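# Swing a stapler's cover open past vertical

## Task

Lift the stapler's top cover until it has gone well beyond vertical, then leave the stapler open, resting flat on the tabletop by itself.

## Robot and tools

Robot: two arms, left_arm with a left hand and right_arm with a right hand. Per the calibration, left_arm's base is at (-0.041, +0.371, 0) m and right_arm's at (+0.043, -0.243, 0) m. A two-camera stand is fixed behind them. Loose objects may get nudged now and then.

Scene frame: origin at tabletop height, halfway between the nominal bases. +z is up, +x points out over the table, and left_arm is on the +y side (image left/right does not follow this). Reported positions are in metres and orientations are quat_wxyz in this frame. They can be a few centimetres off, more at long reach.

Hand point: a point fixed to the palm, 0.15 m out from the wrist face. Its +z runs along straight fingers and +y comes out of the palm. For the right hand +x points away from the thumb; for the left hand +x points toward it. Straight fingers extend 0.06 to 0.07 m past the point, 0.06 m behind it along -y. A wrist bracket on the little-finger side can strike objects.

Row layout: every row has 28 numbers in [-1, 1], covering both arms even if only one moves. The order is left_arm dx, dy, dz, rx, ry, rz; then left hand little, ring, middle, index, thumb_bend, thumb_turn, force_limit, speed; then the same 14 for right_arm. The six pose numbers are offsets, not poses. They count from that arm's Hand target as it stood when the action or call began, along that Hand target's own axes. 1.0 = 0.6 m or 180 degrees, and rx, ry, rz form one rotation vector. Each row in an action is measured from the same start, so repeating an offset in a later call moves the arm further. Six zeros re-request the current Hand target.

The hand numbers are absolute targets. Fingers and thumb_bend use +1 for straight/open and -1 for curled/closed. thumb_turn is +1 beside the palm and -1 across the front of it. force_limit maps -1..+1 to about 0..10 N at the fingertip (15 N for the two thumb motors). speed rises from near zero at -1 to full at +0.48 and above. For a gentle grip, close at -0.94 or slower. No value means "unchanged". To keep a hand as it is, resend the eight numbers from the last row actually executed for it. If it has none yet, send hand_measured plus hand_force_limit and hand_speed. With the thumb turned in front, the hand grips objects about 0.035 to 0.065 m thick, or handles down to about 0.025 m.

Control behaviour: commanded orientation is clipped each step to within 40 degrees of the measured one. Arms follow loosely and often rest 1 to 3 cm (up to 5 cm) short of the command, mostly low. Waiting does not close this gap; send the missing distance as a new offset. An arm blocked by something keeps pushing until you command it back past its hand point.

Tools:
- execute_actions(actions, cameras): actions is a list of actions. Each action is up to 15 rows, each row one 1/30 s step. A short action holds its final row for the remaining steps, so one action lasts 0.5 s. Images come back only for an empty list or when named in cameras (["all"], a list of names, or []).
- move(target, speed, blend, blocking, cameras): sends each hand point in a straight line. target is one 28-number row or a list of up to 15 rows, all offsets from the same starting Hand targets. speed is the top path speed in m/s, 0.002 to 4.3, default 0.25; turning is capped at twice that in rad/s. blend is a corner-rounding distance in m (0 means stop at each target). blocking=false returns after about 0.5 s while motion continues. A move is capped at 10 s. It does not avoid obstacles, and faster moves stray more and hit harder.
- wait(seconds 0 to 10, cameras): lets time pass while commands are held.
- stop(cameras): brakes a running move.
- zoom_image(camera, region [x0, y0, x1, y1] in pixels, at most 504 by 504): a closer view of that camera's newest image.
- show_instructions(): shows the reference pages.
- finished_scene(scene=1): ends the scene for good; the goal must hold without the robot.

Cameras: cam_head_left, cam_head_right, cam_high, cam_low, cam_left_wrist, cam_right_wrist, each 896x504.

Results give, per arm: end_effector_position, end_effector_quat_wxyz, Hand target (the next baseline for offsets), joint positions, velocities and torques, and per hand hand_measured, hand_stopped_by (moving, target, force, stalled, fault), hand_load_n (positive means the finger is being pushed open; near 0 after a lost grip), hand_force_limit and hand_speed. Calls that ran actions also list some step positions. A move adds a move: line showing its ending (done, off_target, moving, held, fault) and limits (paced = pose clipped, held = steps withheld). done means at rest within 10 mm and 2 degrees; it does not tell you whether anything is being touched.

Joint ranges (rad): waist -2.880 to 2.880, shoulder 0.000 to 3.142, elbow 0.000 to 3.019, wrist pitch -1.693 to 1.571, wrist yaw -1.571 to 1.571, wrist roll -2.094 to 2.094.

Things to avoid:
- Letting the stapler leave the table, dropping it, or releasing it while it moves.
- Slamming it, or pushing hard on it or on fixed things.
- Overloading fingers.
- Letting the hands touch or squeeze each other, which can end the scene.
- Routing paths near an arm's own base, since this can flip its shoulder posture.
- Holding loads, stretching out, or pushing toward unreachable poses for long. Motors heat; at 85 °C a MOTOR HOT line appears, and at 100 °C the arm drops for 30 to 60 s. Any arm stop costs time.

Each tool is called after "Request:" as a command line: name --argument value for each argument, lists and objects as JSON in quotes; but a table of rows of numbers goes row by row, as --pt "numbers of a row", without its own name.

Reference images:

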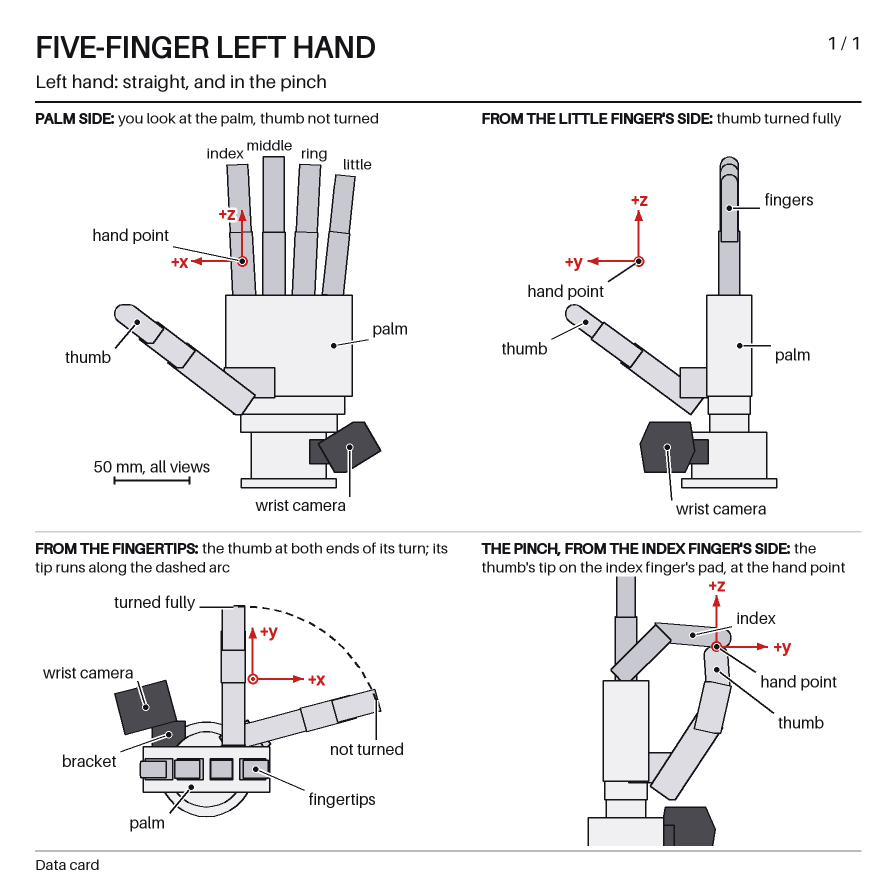

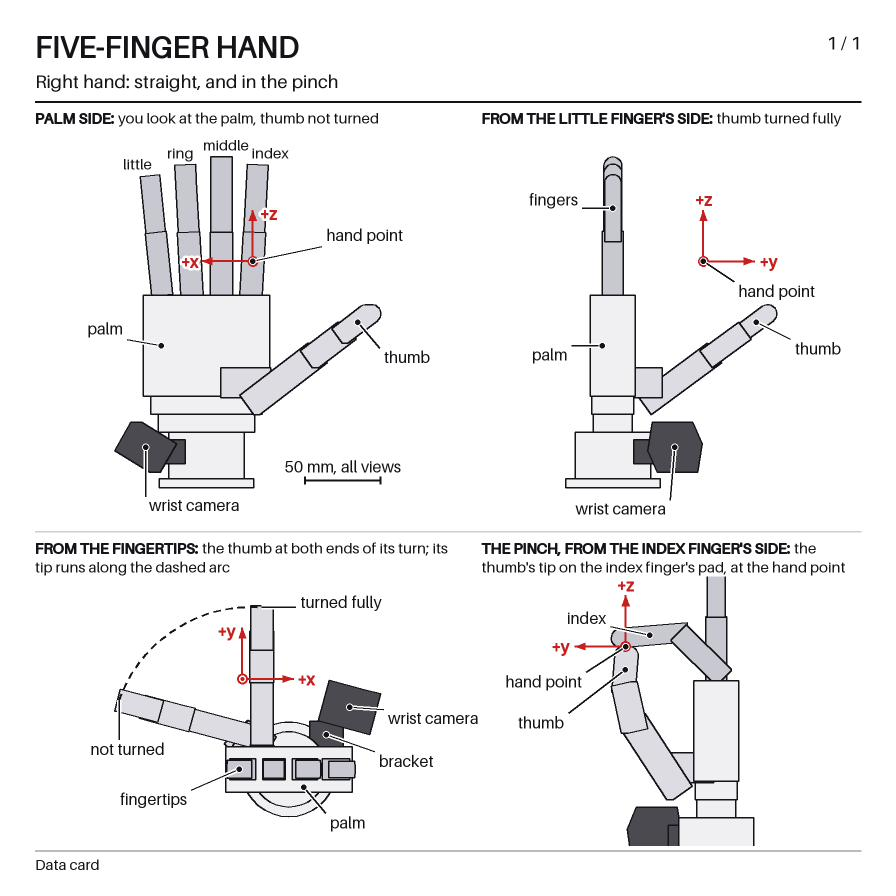

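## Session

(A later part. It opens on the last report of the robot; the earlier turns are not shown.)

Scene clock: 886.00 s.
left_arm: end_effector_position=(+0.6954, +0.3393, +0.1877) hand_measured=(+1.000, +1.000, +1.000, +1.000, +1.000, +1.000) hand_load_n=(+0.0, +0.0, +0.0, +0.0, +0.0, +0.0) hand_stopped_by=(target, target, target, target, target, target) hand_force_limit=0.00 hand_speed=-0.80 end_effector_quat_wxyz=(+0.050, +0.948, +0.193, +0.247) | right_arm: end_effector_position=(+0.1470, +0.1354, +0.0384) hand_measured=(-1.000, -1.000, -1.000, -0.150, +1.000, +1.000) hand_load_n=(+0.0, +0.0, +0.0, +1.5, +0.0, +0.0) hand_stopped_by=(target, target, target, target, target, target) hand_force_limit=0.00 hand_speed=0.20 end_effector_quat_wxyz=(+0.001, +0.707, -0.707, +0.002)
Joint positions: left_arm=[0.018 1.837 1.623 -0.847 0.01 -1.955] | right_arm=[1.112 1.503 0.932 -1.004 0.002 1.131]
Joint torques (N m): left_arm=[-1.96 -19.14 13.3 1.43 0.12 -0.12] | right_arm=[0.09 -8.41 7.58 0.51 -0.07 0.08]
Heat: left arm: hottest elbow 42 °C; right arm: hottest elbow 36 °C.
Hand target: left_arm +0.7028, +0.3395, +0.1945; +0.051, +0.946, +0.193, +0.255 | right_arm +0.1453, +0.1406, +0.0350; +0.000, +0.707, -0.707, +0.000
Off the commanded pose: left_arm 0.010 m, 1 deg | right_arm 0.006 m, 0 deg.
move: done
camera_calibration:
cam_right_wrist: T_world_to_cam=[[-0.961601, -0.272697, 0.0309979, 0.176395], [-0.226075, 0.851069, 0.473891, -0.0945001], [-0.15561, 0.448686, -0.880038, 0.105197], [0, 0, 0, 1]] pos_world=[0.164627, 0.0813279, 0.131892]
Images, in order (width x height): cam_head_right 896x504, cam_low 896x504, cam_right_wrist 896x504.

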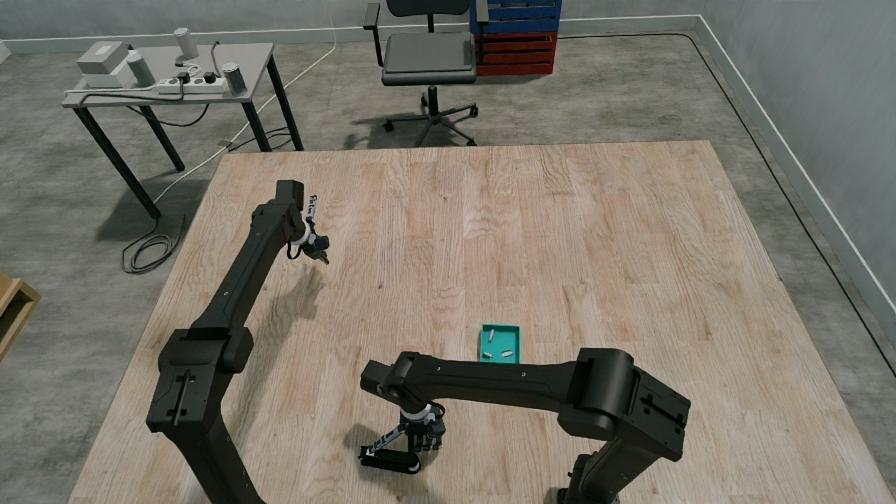

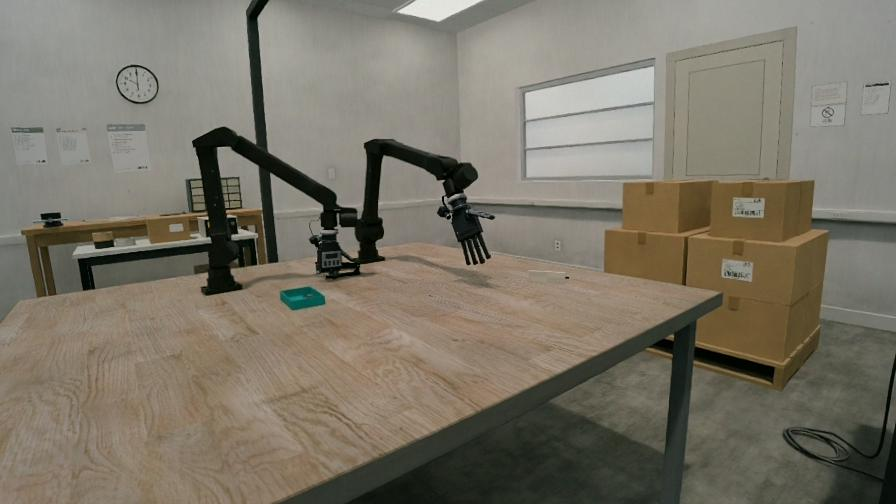

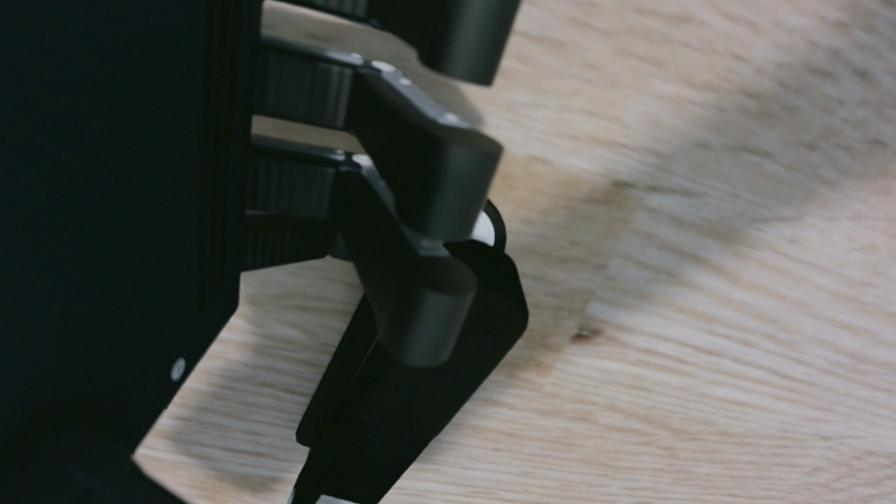

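Request:
move --target '[0,0,0,0,0,0,1,1,1,1,1,1,0,-0.8,-0.01,0.0,-0.058,0,0,0,-1,-1,-1,-0.15,1,1,0,0.2]' --speed 0.05 --cameras '["cam_low","cam_head_right","cam_right_wrist"]'

Request:
zoom_image --camera "cam_low" --region '[310, 210, 390, 290]'

Request:
zoom_image --camera "cam_head_right" --region '[330, 380, 450, 490]'

Scene clock: 909.47 s.
left_arm: end_effector_position=(+0.6954, +0.3393, +0.1877) hand_measured=(+1.000, +1.000, +1.000, +1.000, +1.000, +1.000) hand_load_n=(+0.0, +0.0, +0.0, +0.0, -0.5, +0.0) hand_stopped_by=(target, target, target, target, target, target) hand_force_limit=0.00 hand_speed=-0.80 end_effector_quat_wxyz=(+0.050, +0.948, +0.193, +0.247) | right_arm: end_effector_position=(+0.1422, +0.1253, +0.0498) hand_measured=(-1.000, -1.000, -1.000, -0.150, +1.000, +1.000) hand_load_n=(+0.0, +0.0, +0.0, +2.5, +0.0, +0.0) hand_stopped_by=(target, target, target, target, target, target) hand_force_limit=0.00 hand_speed=0.20 end_effector_quat_wxyz=(+0.024, +0.707, -0.707, +0.010)
Joint positions: left_arm=[0.018 1.837 1.623 -0.847 0.01 -1.955] | right_arm=[1.112 1.49 0.952 -1.084 0.002 1.131]
Joint torques (N m): left_arm=[-1.44 -19.25 13.26 1.57 0.18 -0.08] | right_arm=[0.09 -10.23 10.76 -0.55 -0.12 0.1]
Heat: left arm: hottest elbow 42 °C; right arm: hottest elbow 36 °C.
Hand target: left_arm +0.7028, +0.3395, +0.1945; +0.051, +0.946, +0.193, +0.255 | right_arm +0.1453, +0.1466, +0.0699; -0.001, +0.707, -0.707, +0.000
Off the commanded pose: left_arm 0.010 m, 1 deg | right_arm 0.029 m, 3 deg.
move: off_target (right_arm)
camera_calibration:
cam_right_wrist: T_world_to_cam=[[-0.960765, -0.270283, 0.0622665, 0.166761], [-0.216402, 0.870891, 0.441269, -0.0947451], [-0.173495, 0.410482, -0.895212, 0.12712], [0, 0, 0, 1]] pos_world=[0.161769, 0.0754049, 0.145224]
Images, in order (width x height): cam_head_right 896x504, cam_low 896x504, cam_right_wrist 896x504.

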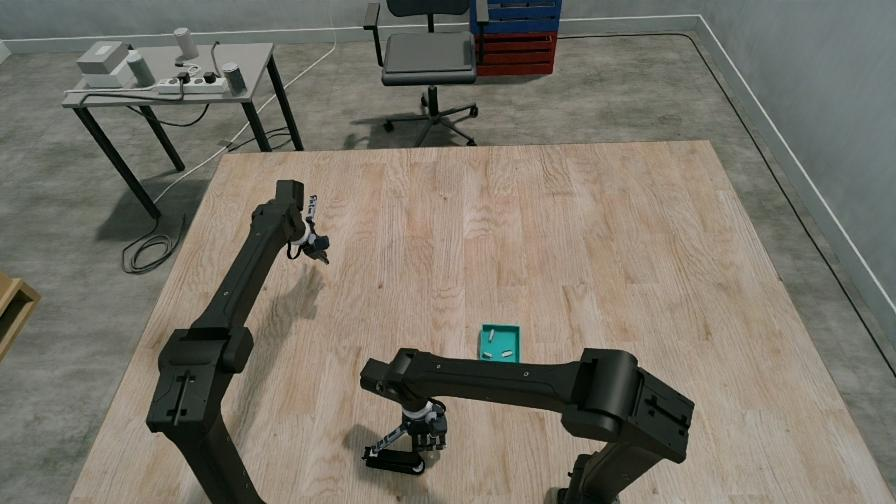

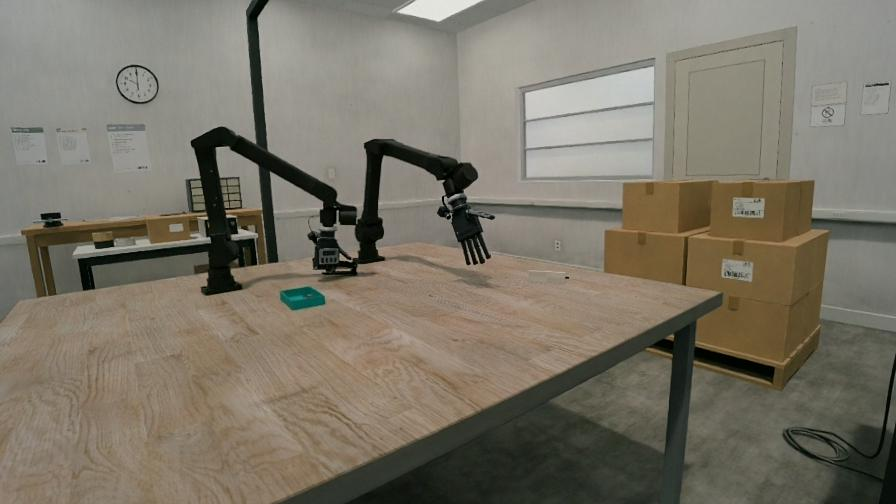

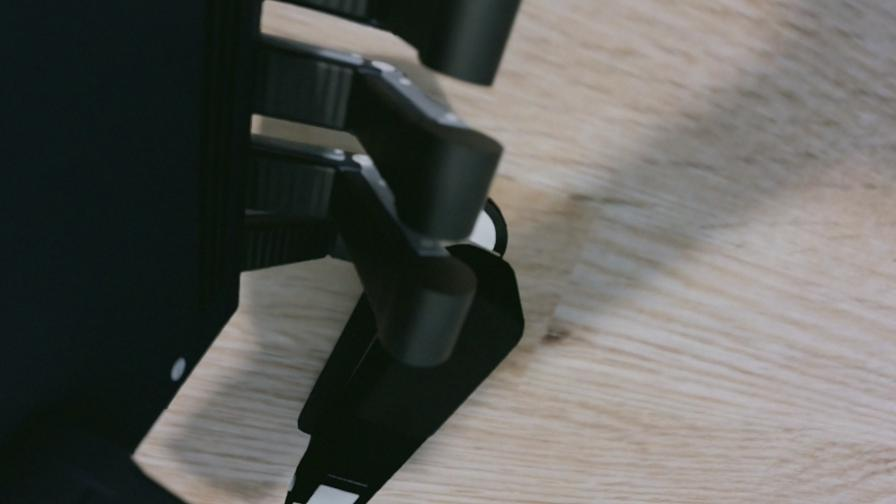

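Scaled by 6.300 from the camera's 896x504 image, which has a finer 1280x720 frame.

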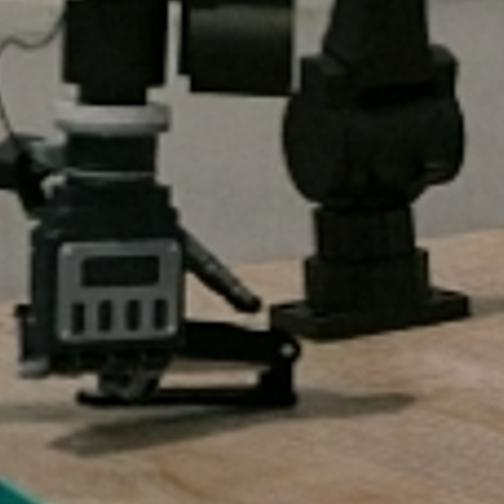

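Scaled by 4.200 from the camera's 896x504 image, which has a finer 1280x720 frame.

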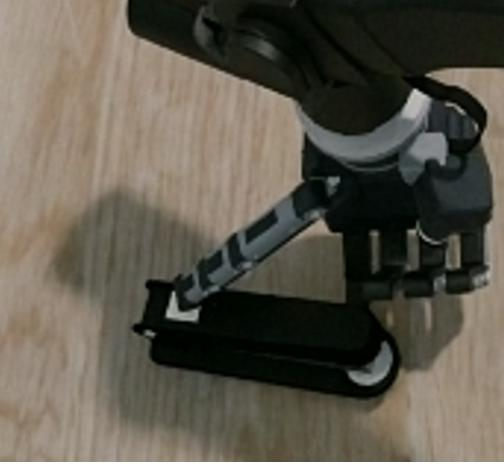

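Request:
move --pt "-0.193 -0.082 -0.175 -0.0094 -0.0138 0.156 1 1 1 1 1 1 0 -0.8 0.01 0.0 0.06 0 0 0 -1 -1 -1 -0.15 1 1 0 0.2" --pt "-0.386 -0.165 -0.349 -0.0187 -0.0276 0.3129 1 1 1 1 1 1 0 -0.8 0.01 -0.108 0.053 0 0 0 -1 -1 -1 -0.15 1 1 0 0.2" --speed '[0.08,0.1]' --cameras '["all"]'

Scene clock: 1017.60 s.
left_arm: end_effector_position=(+0.3850, +0.3372, +0.2470) hand_measured=(+1.000, +1.000, +1.000, +1.000, +1.000, +1.000) hand_load_n=(-0.5, +0.0, +0.0, +0.0, +0.0, +0.0) hand_stopped_by=(target, target, target, target, target, target) hand_force_limit=0.00 hand_speed=-0.80 end_effector_quat_wxyz=(-0.040, +0.933, -0.286, +0.214) | right_arm: end_effector_position=(+0.1980, +0.1327, +0.0339) hand_measured=(-1.000, -1.000, -1.000, -0.150, +1.000, +1.000) hand_load_n=(+0.0, +0.0, +0.0, +0.5, +0.0, +0.0) hand_stopped_by=(target, target, target, target, target, target) hand_force_limit=0.00 hand_speed=0.20 end_effector_quat_wxyz=(+0.004, +0.706, -0.708, +0.000)
Joint positions: left_arm=[0.12 1.185 1.141 -1.098 0.099 -0.876] | right_arm=[0.994 1.566 0.991 -1.004 -0.001 1.014]
Joint torques (N m): left_arm=[-1.38 -9.64 10.92 0.58 0.35 0.04] | right_arm=[-1.55 -8.41 9.85 -0.42 0.1 -0.15]
Heat: left arm: hottest elbow 42 °C; right arm: hottest elbow 37 °C.
Hand target: left_arm +0.3797, +0.3398, +0.2491; -0.040, +0.933, -0.286, +0.214 | right_arm +0.2103, +0.1407, +0.0382; -0.001, +0.707, -0.707, +0.000
Off the commanded pose: left_arm 0.006 m, 0 deg | right_arm 0.015 m, 1 deg.
move: off_target (right_arm)
camera_calibration:
cam_left_wrist: T_world_to_cam=[[0.722281, 0.639293, 0.263845, -0.555137], [0.290389, -0.626577, 0.72324, -0.0771911], [0.627681, -0.445765, -0.638208, 0.17955], [0, 0, 0, 1]] pos_world=[0.310681, 0.386566, 0.316888]
cam_right_wrist: T_world_to_cam=[[-0.961812, -0.271176, 0.0371649, 0.2244], [-0.222037, 0.852405, 0.473397, -0.079575], [-0.160053, 0.447067, -0.880065, 0.11153], [0, 0, 0, 1]] pos_world=[0.216012, 0.0788205, 0.127484]

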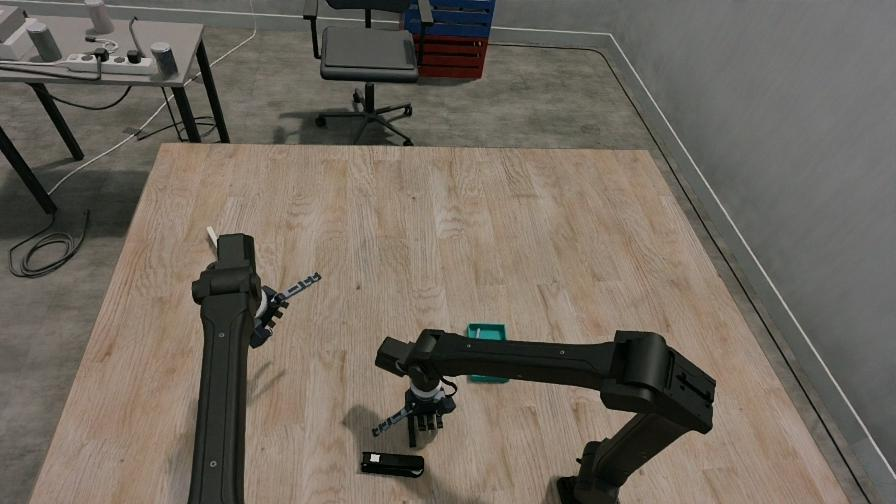

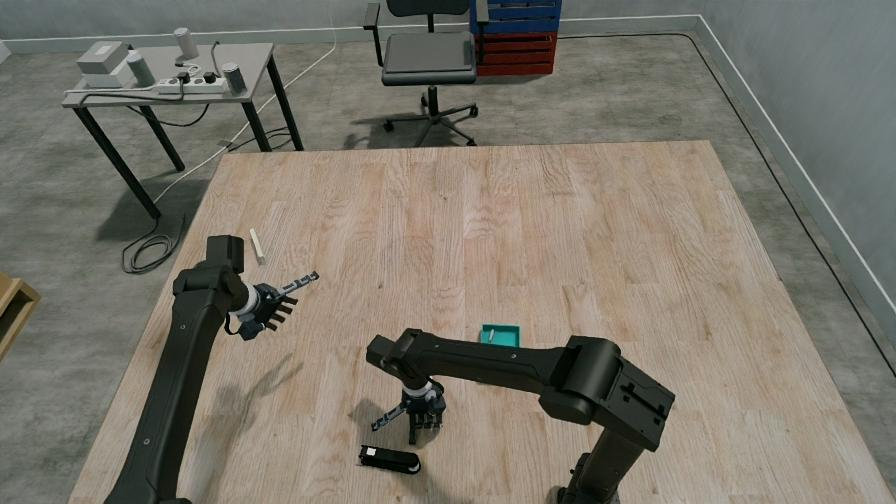

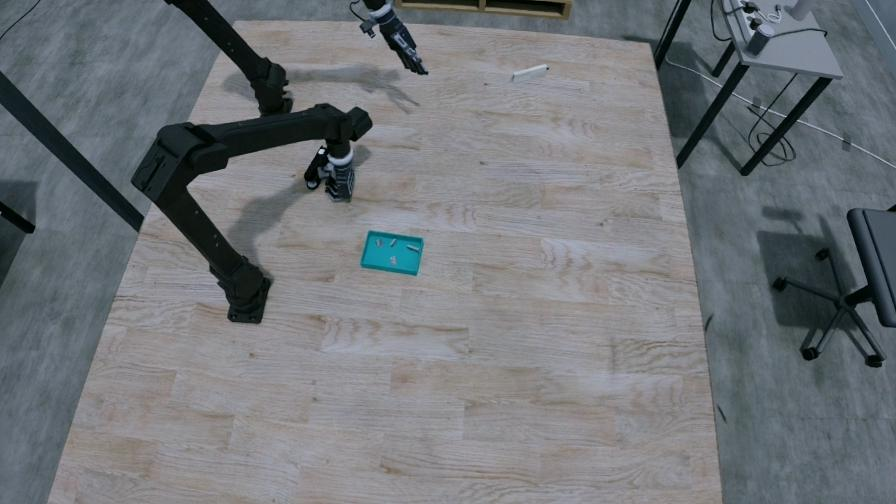

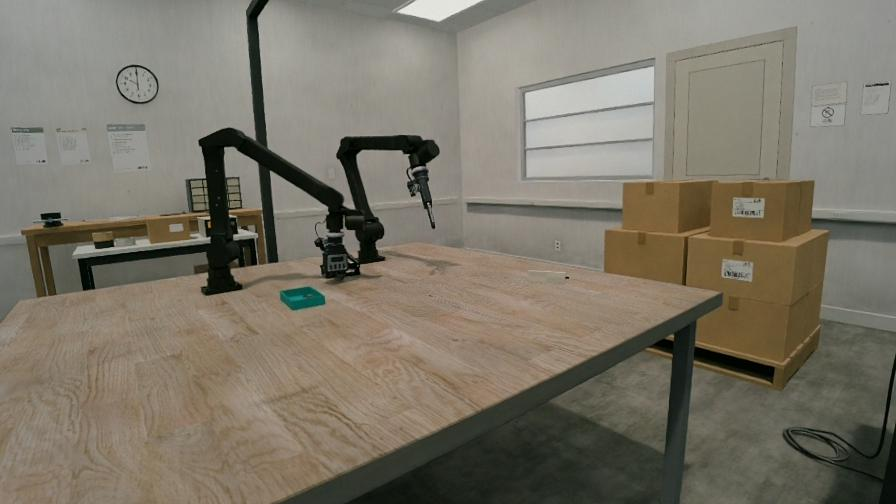

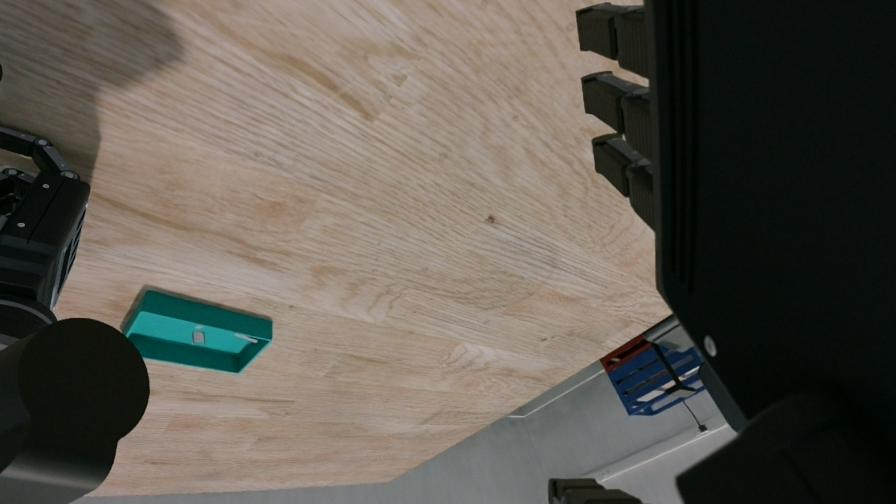

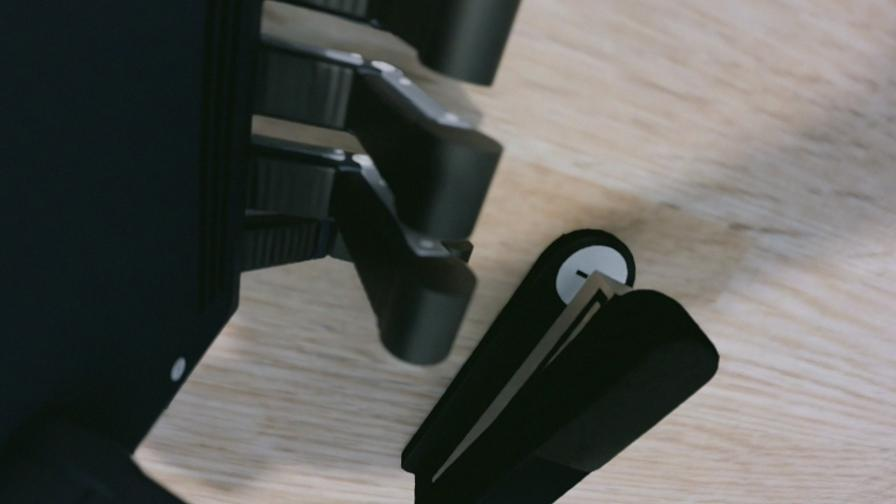

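Request:
move --pt "0 0 0 0 0 0 -1 -1 -1 1 1 1 0 0.2 0.317 -0.083 -0.167 0 0 0 -1 -1 -1 -0.15 1 1 0 0.2" --pt "-0.3405 0.5692 -0.0832 -0.0187 -0.0276 0.3129 -1 -1 -1 1 1 1 0 0.2 0.317 -0.083 -0.167 0 0 0 -1 -1 -1 -0.15 1 1 0 0.2" --speed '[0.15,0.12]' --cameras '["all"]'

Scene clock: 1064.17 s.
left_arm: end_effector_position=(+0.0318, +0.1688, +0.1534) hand_measured=(-1.000, -1.000, -1.000, +1.000, +1.000, +1.000) hand_load_n=(+0.0, +0.0, +0.0, +0.0, +0.0, +0.0) hand_stopped_by=(target, target, target, target, target, target) hand_force_limit=0.00 hand_speed=0.20 end_effector_quat_wxyz=(-0.117, +0.697, -0.695, +0.132) | right_arm: end_effector_position=(+0.2568, -0.0469, +0.1333) hand_measured=(-1.000, -1.000, -1.000, -0.150, +1.000, +1.000) hand_load_n=(+0.0, +0.0, +0.5, +0.0, +0.0, +0.0) hand_stopped_by=(target, target, target, target, target, target) hand_force_limit=0.00 hand_speed=0.20 end_effector_quat_wxyz=(+0.003, +0.706, -0.708, +0.000)
Joint positions: left_arm=[-1.215 0.731 0.718 -1.409 -0.323 -1.191] | right_arm=[0.525 1.219 0.932 -1.289 0.001 0.546]
Joint torques (N m): left_arm=[-3.08 2.02 10.69 0.17 -0.31 -0.16] | right_arm=[-1.85 -7 9.21 -0.53 -0.03 -0.17]
Heat: left arm: hottest elbow 39 °C; right arm: hottest elbow 37 °C.
Hand target: left_arm +0.0302, +0.1703, +0.1497; -0.122, +0.696, -0.696, +0.123 | right_arm +0.2601, -0.0495, +0.1384; -0.001, +0.707, -0.707, +0.000
Off the commanded pose: left_arm 0.004 m, 1 deg | right_arm 0.007 m, 0 deg.
move: done
camera_calibration:
cam_left_wrist: T_world_to_cam=[[0.910409, -0.280922, 0.303709, -0.0243615], [-0.390824, -0.824778, 0.408654, 0.0909934], [0.135692, -0.490739, -0.860676, 0.323804], [0, 0, 0, 1]] pos_world=[0.0138036, 0.227109, 0.248905]
cam_right_wrist: T_world_to_cam=[[-0.962269, -0.269772, 0.0355313, 0.229027], [-0.221138, 0.85143, 0.475568, 0.0389534], [-0.158547, 0.449767, -0.878961, 0.288353], [0, 0, 0, 1]] pos_world=[0.274717, -0.101073, 0.226789]

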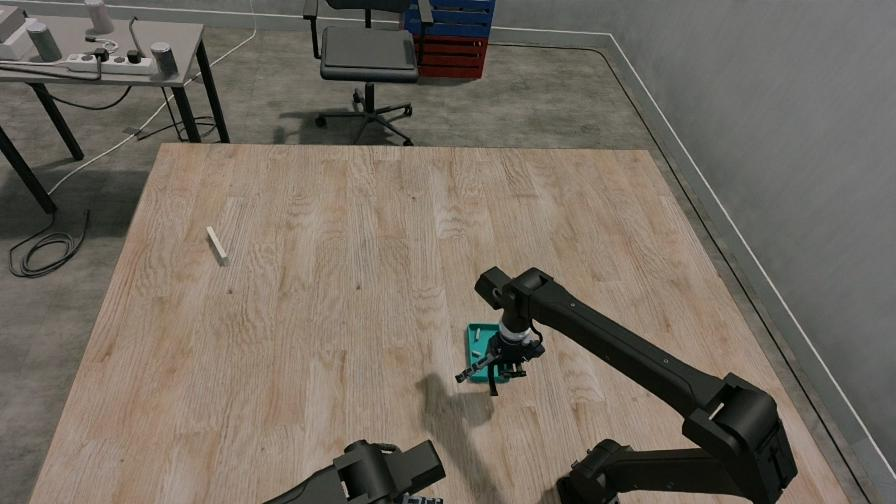

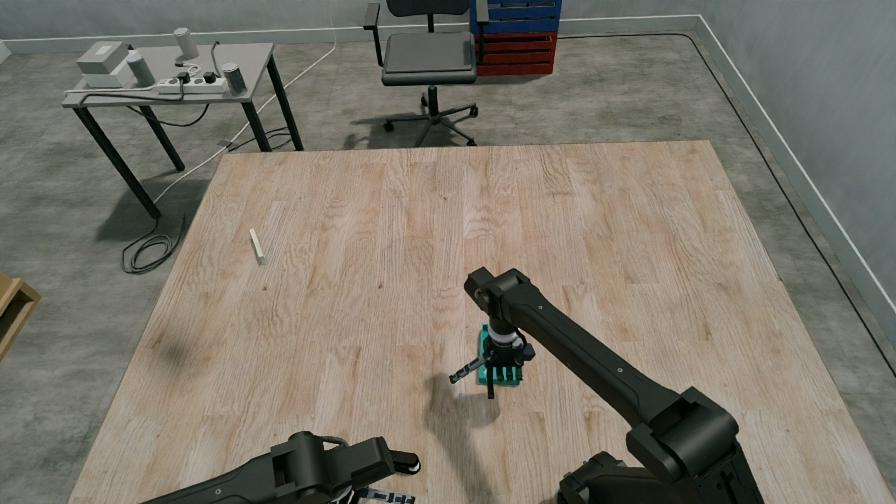

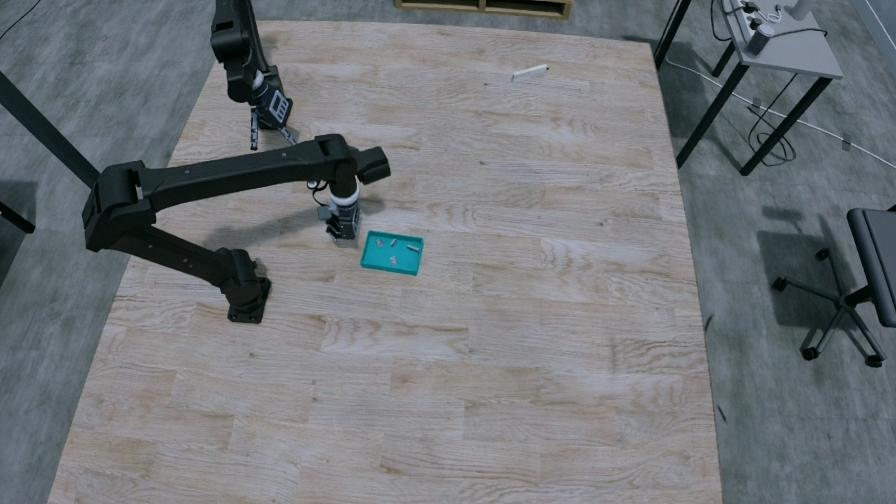

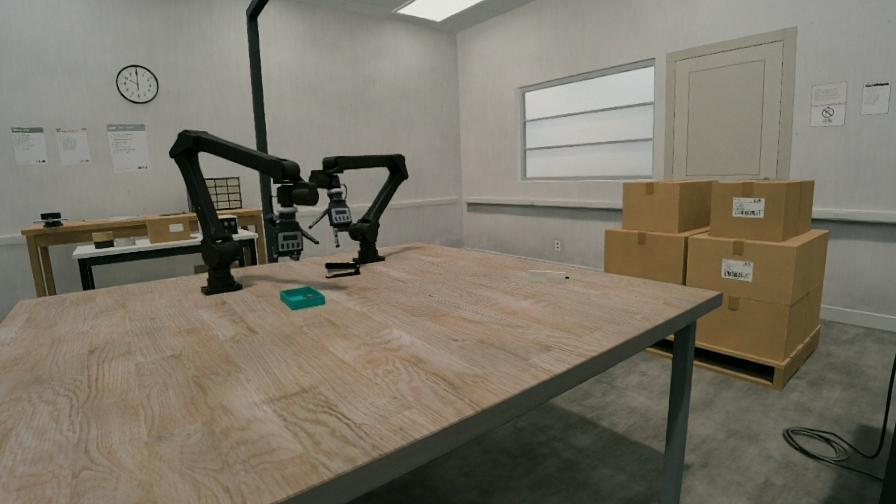

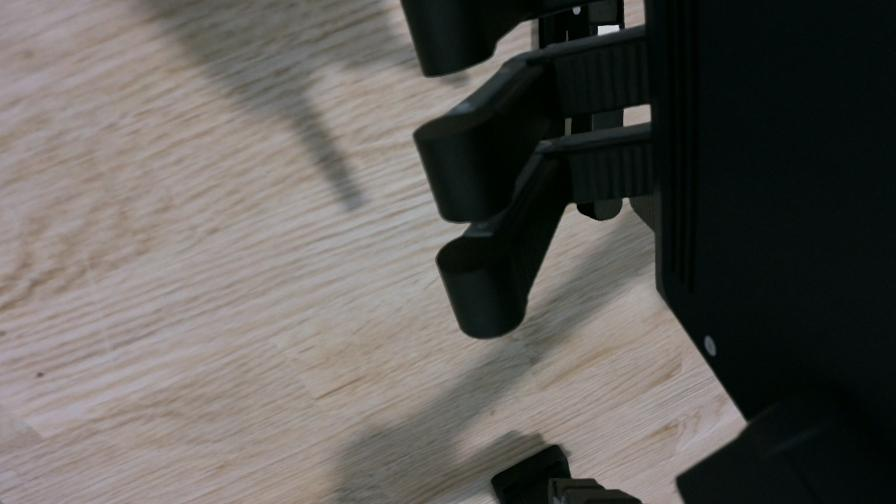

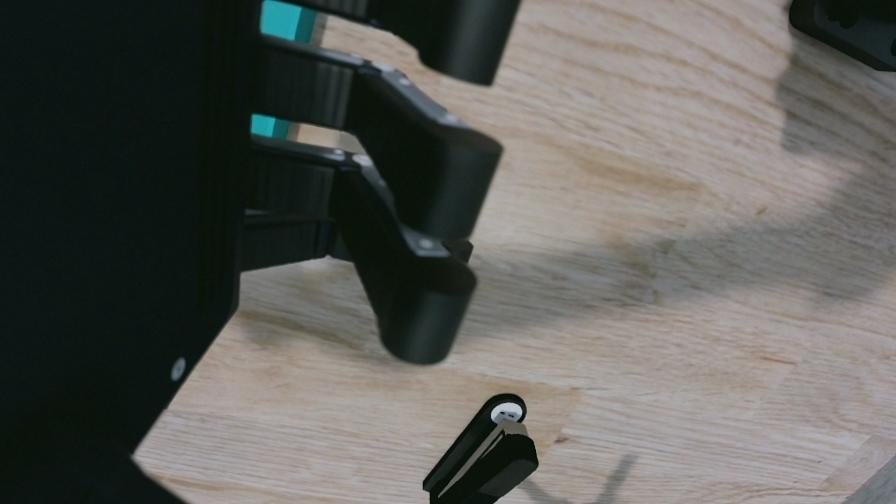

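Request:
zoom_image --camera "cam_low" --region '[310, 190, 400, 290]'

Request:
zoom_image --camera "cam_right_wrist" --region '[380, 370, 660, 504]'

Request:
zoom_image --camera "cam_head_right" --region '[280, 400, 450, 504]'

Request:
zoom_image --camera "cam_left_wrist" --region '[400, 0, 660, 260]'

Scaled by 5.040 from the camera's 896x504 image, which has a finer 1280x720 frame.

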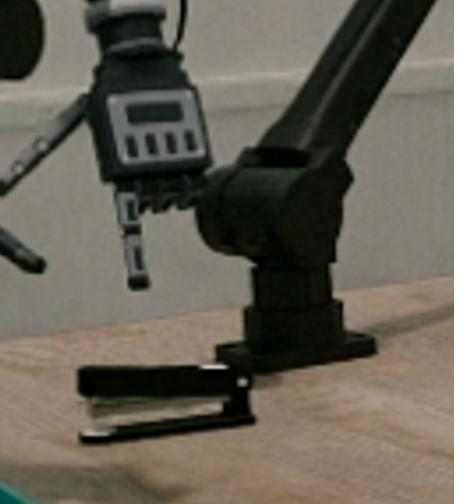

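Scaled by 1.800 from the camera's 896x504 image, which has a finer 1280x720 frame.

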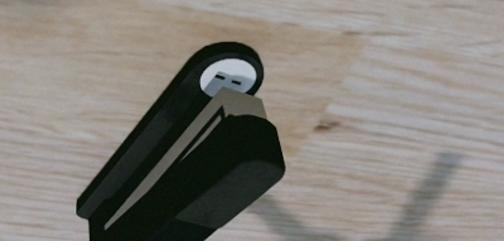

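Scaled by 2.965 from the camera's 896x504 image, which has a finer 1280x720 frame.

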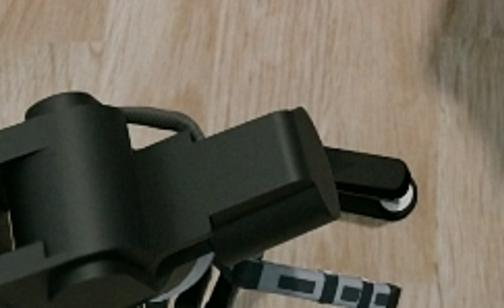

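Scaled by 1.938 from the camera's 896x504 image, which has a finer 1280x720 frame.

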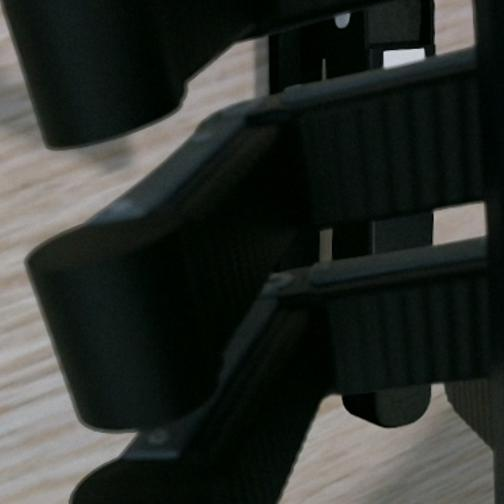

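Request:
move --target '[0.034,0.0084,0.1295,0,0,0,-1,-1,-1,1,1,1,0,0.2,0,0,0,0,0,0,-1,-1,-1,-0.15,1,1,0,0.2]' --speed 0.1 --cameras '["cam_low","cam_high","cam_left_wrist","cam_right_wrist"]'

Request:
zoom_image --camera "cam_right_wrist" --region '[380, 350, 700, 504]'

Request:
zoom_image --camera "cam_low" --region '[310, 190, 400, 290]'

Request:
zoom_image --camera "cam_high" --region '[250, 90, 370, 210]'

Scene clock: 1126.00 s.
left_arm: end_effector_position=(+0.0505, +0.1499, +0.0791) hand_measured=(-1.000, -1.000, -1.000, +1.000, +1.000, +1.000) hand_load_n=(+0.0, +0.0, +0.5, +0.0, +0.0, +0.0) hand_stopped_by=(target, target, target, target, target, target) hand_force_limit=0.00 hand_speed=0.20 end_effector_quat_wxyz=(-0.122, +0.697, -0.695, +0.128) | right_arm: end_effector_position=(+0.2568, -0.0469, +0.1333) hand_measured=(-1.000, -1.000, -1.000, -0.150, +1.000, +1.000) hand_load_n=(+0.0, +0.5, +0.0, +0.0, -0.5, +0.0) hand_stopped_by=(target, target, target, target, target, target) hand_force_limit=0.00 hand_speed=0.20 end_effector_quat_wxyz=(+0.003, +0.706, -0.708, +0.000)
Joint positions: left_arm=[-1.167 0.862 0.577 -1.133 -0.321 -1.143] | right_arm=[0.525 1.219 0.932 -1.289 0.001 0.546]
Joint torques (N m): left_arm=[-0.91 1.2 10.09 0.96 0.12 -0.01] | right_arm=[-1.14 -6.42 9.09 -0.59 0.01 -0.16]
Heat: left arm: hottest elbow 36 °C; right arm: hottest elbow 37 °C.
Hand target: left_arm +0.0519, +0.1498, +0.0750; -0.122, +0.697, -0.696, +0.123 | right_arm +0.2601, -0.0495, +0.1384; -0.001, +0.707, -0.707, +0.000
Off the commanded pose: left_arm 0.004 m, 1 deg | right_arm 0.007 m, 0 deg.
move: done
camera_calibration:
cam_left_wrist: T_world_to_cam=[[0.910677, -0.282755, 0.301194, -0.02371], [-0.389572, -0.830402, 0.398329, 0.114589], [0.137483, -0.480085, -0.866381, 0.246767], [0, 0, 0, 1]] pos_world=[0.0323066, 0.20692, 0.175292]
cam_right_wrist: T_world_to_cam=[[-0.962269, -0.269772, 0.0355313, 0.229027], [-0.221138, 0.85143, 0.475568, 0.0389534], [-0.158547, 0.449767, -0.878961, 0.288353], [0, 0, 0, 1]] pos_world=[0.274717, -0.101073, 0.226789]
Images, in order (width x height): cam_high 896x504, cam_low 896x504, cam_left_wrist 896x504, cam_right_wrist 896x504.

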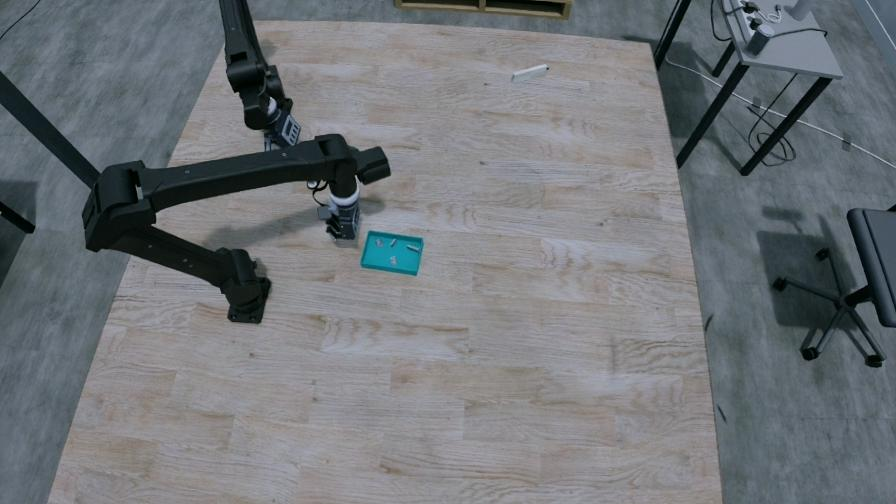

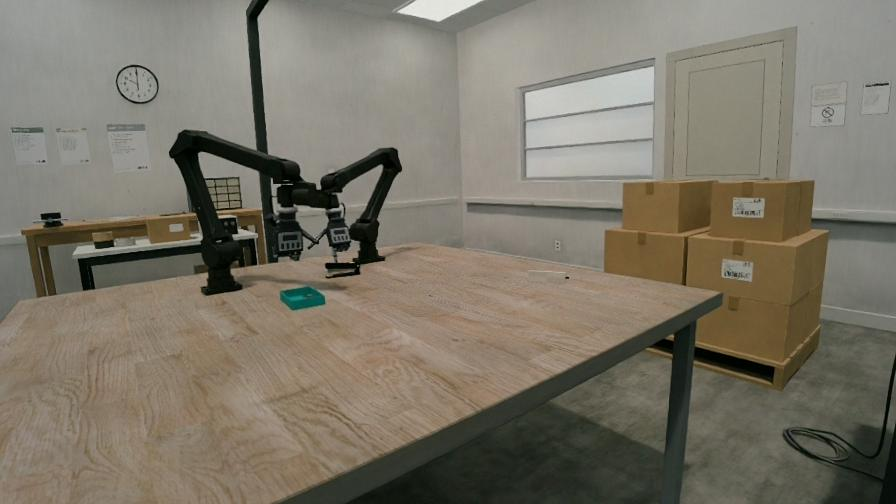

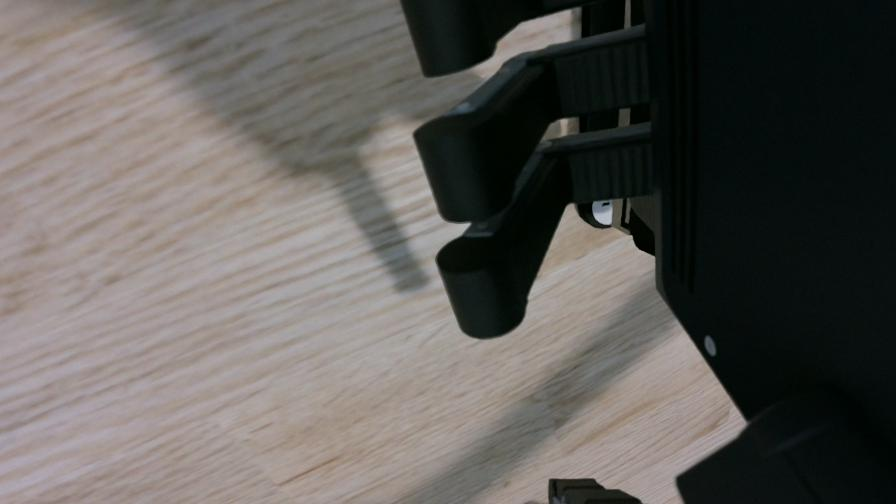

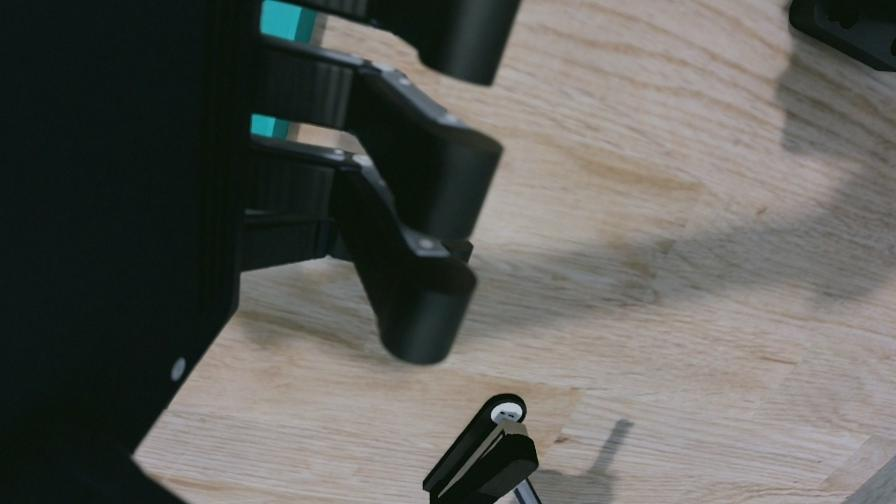

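Scaled by 1.575 from the camera's 896x504 image, which has a finer 1280x720 frame.

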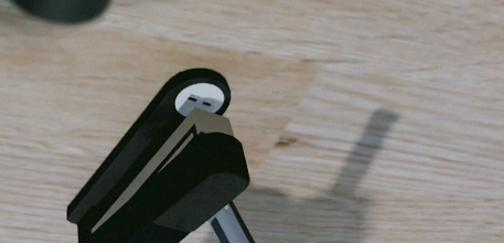

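Scaled by 5.040 from the camera's 896x504 image, which has a finer 1280x720 frame.

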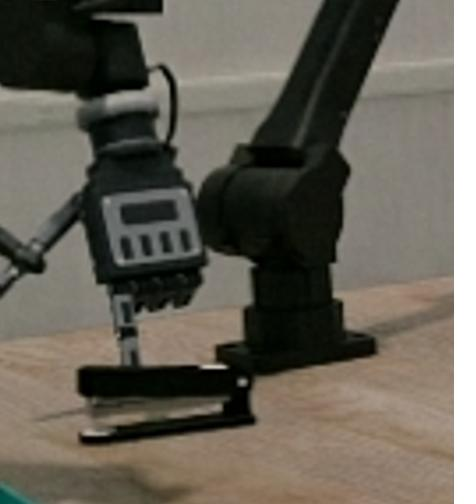

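Scaled by 4.200 from the camera's 896x504 image, which has a finer 1280x720 frame.

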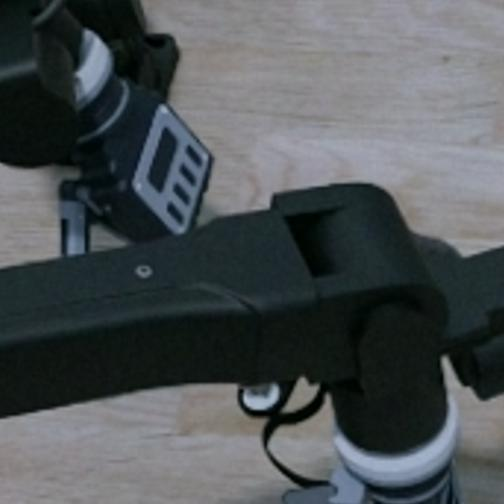

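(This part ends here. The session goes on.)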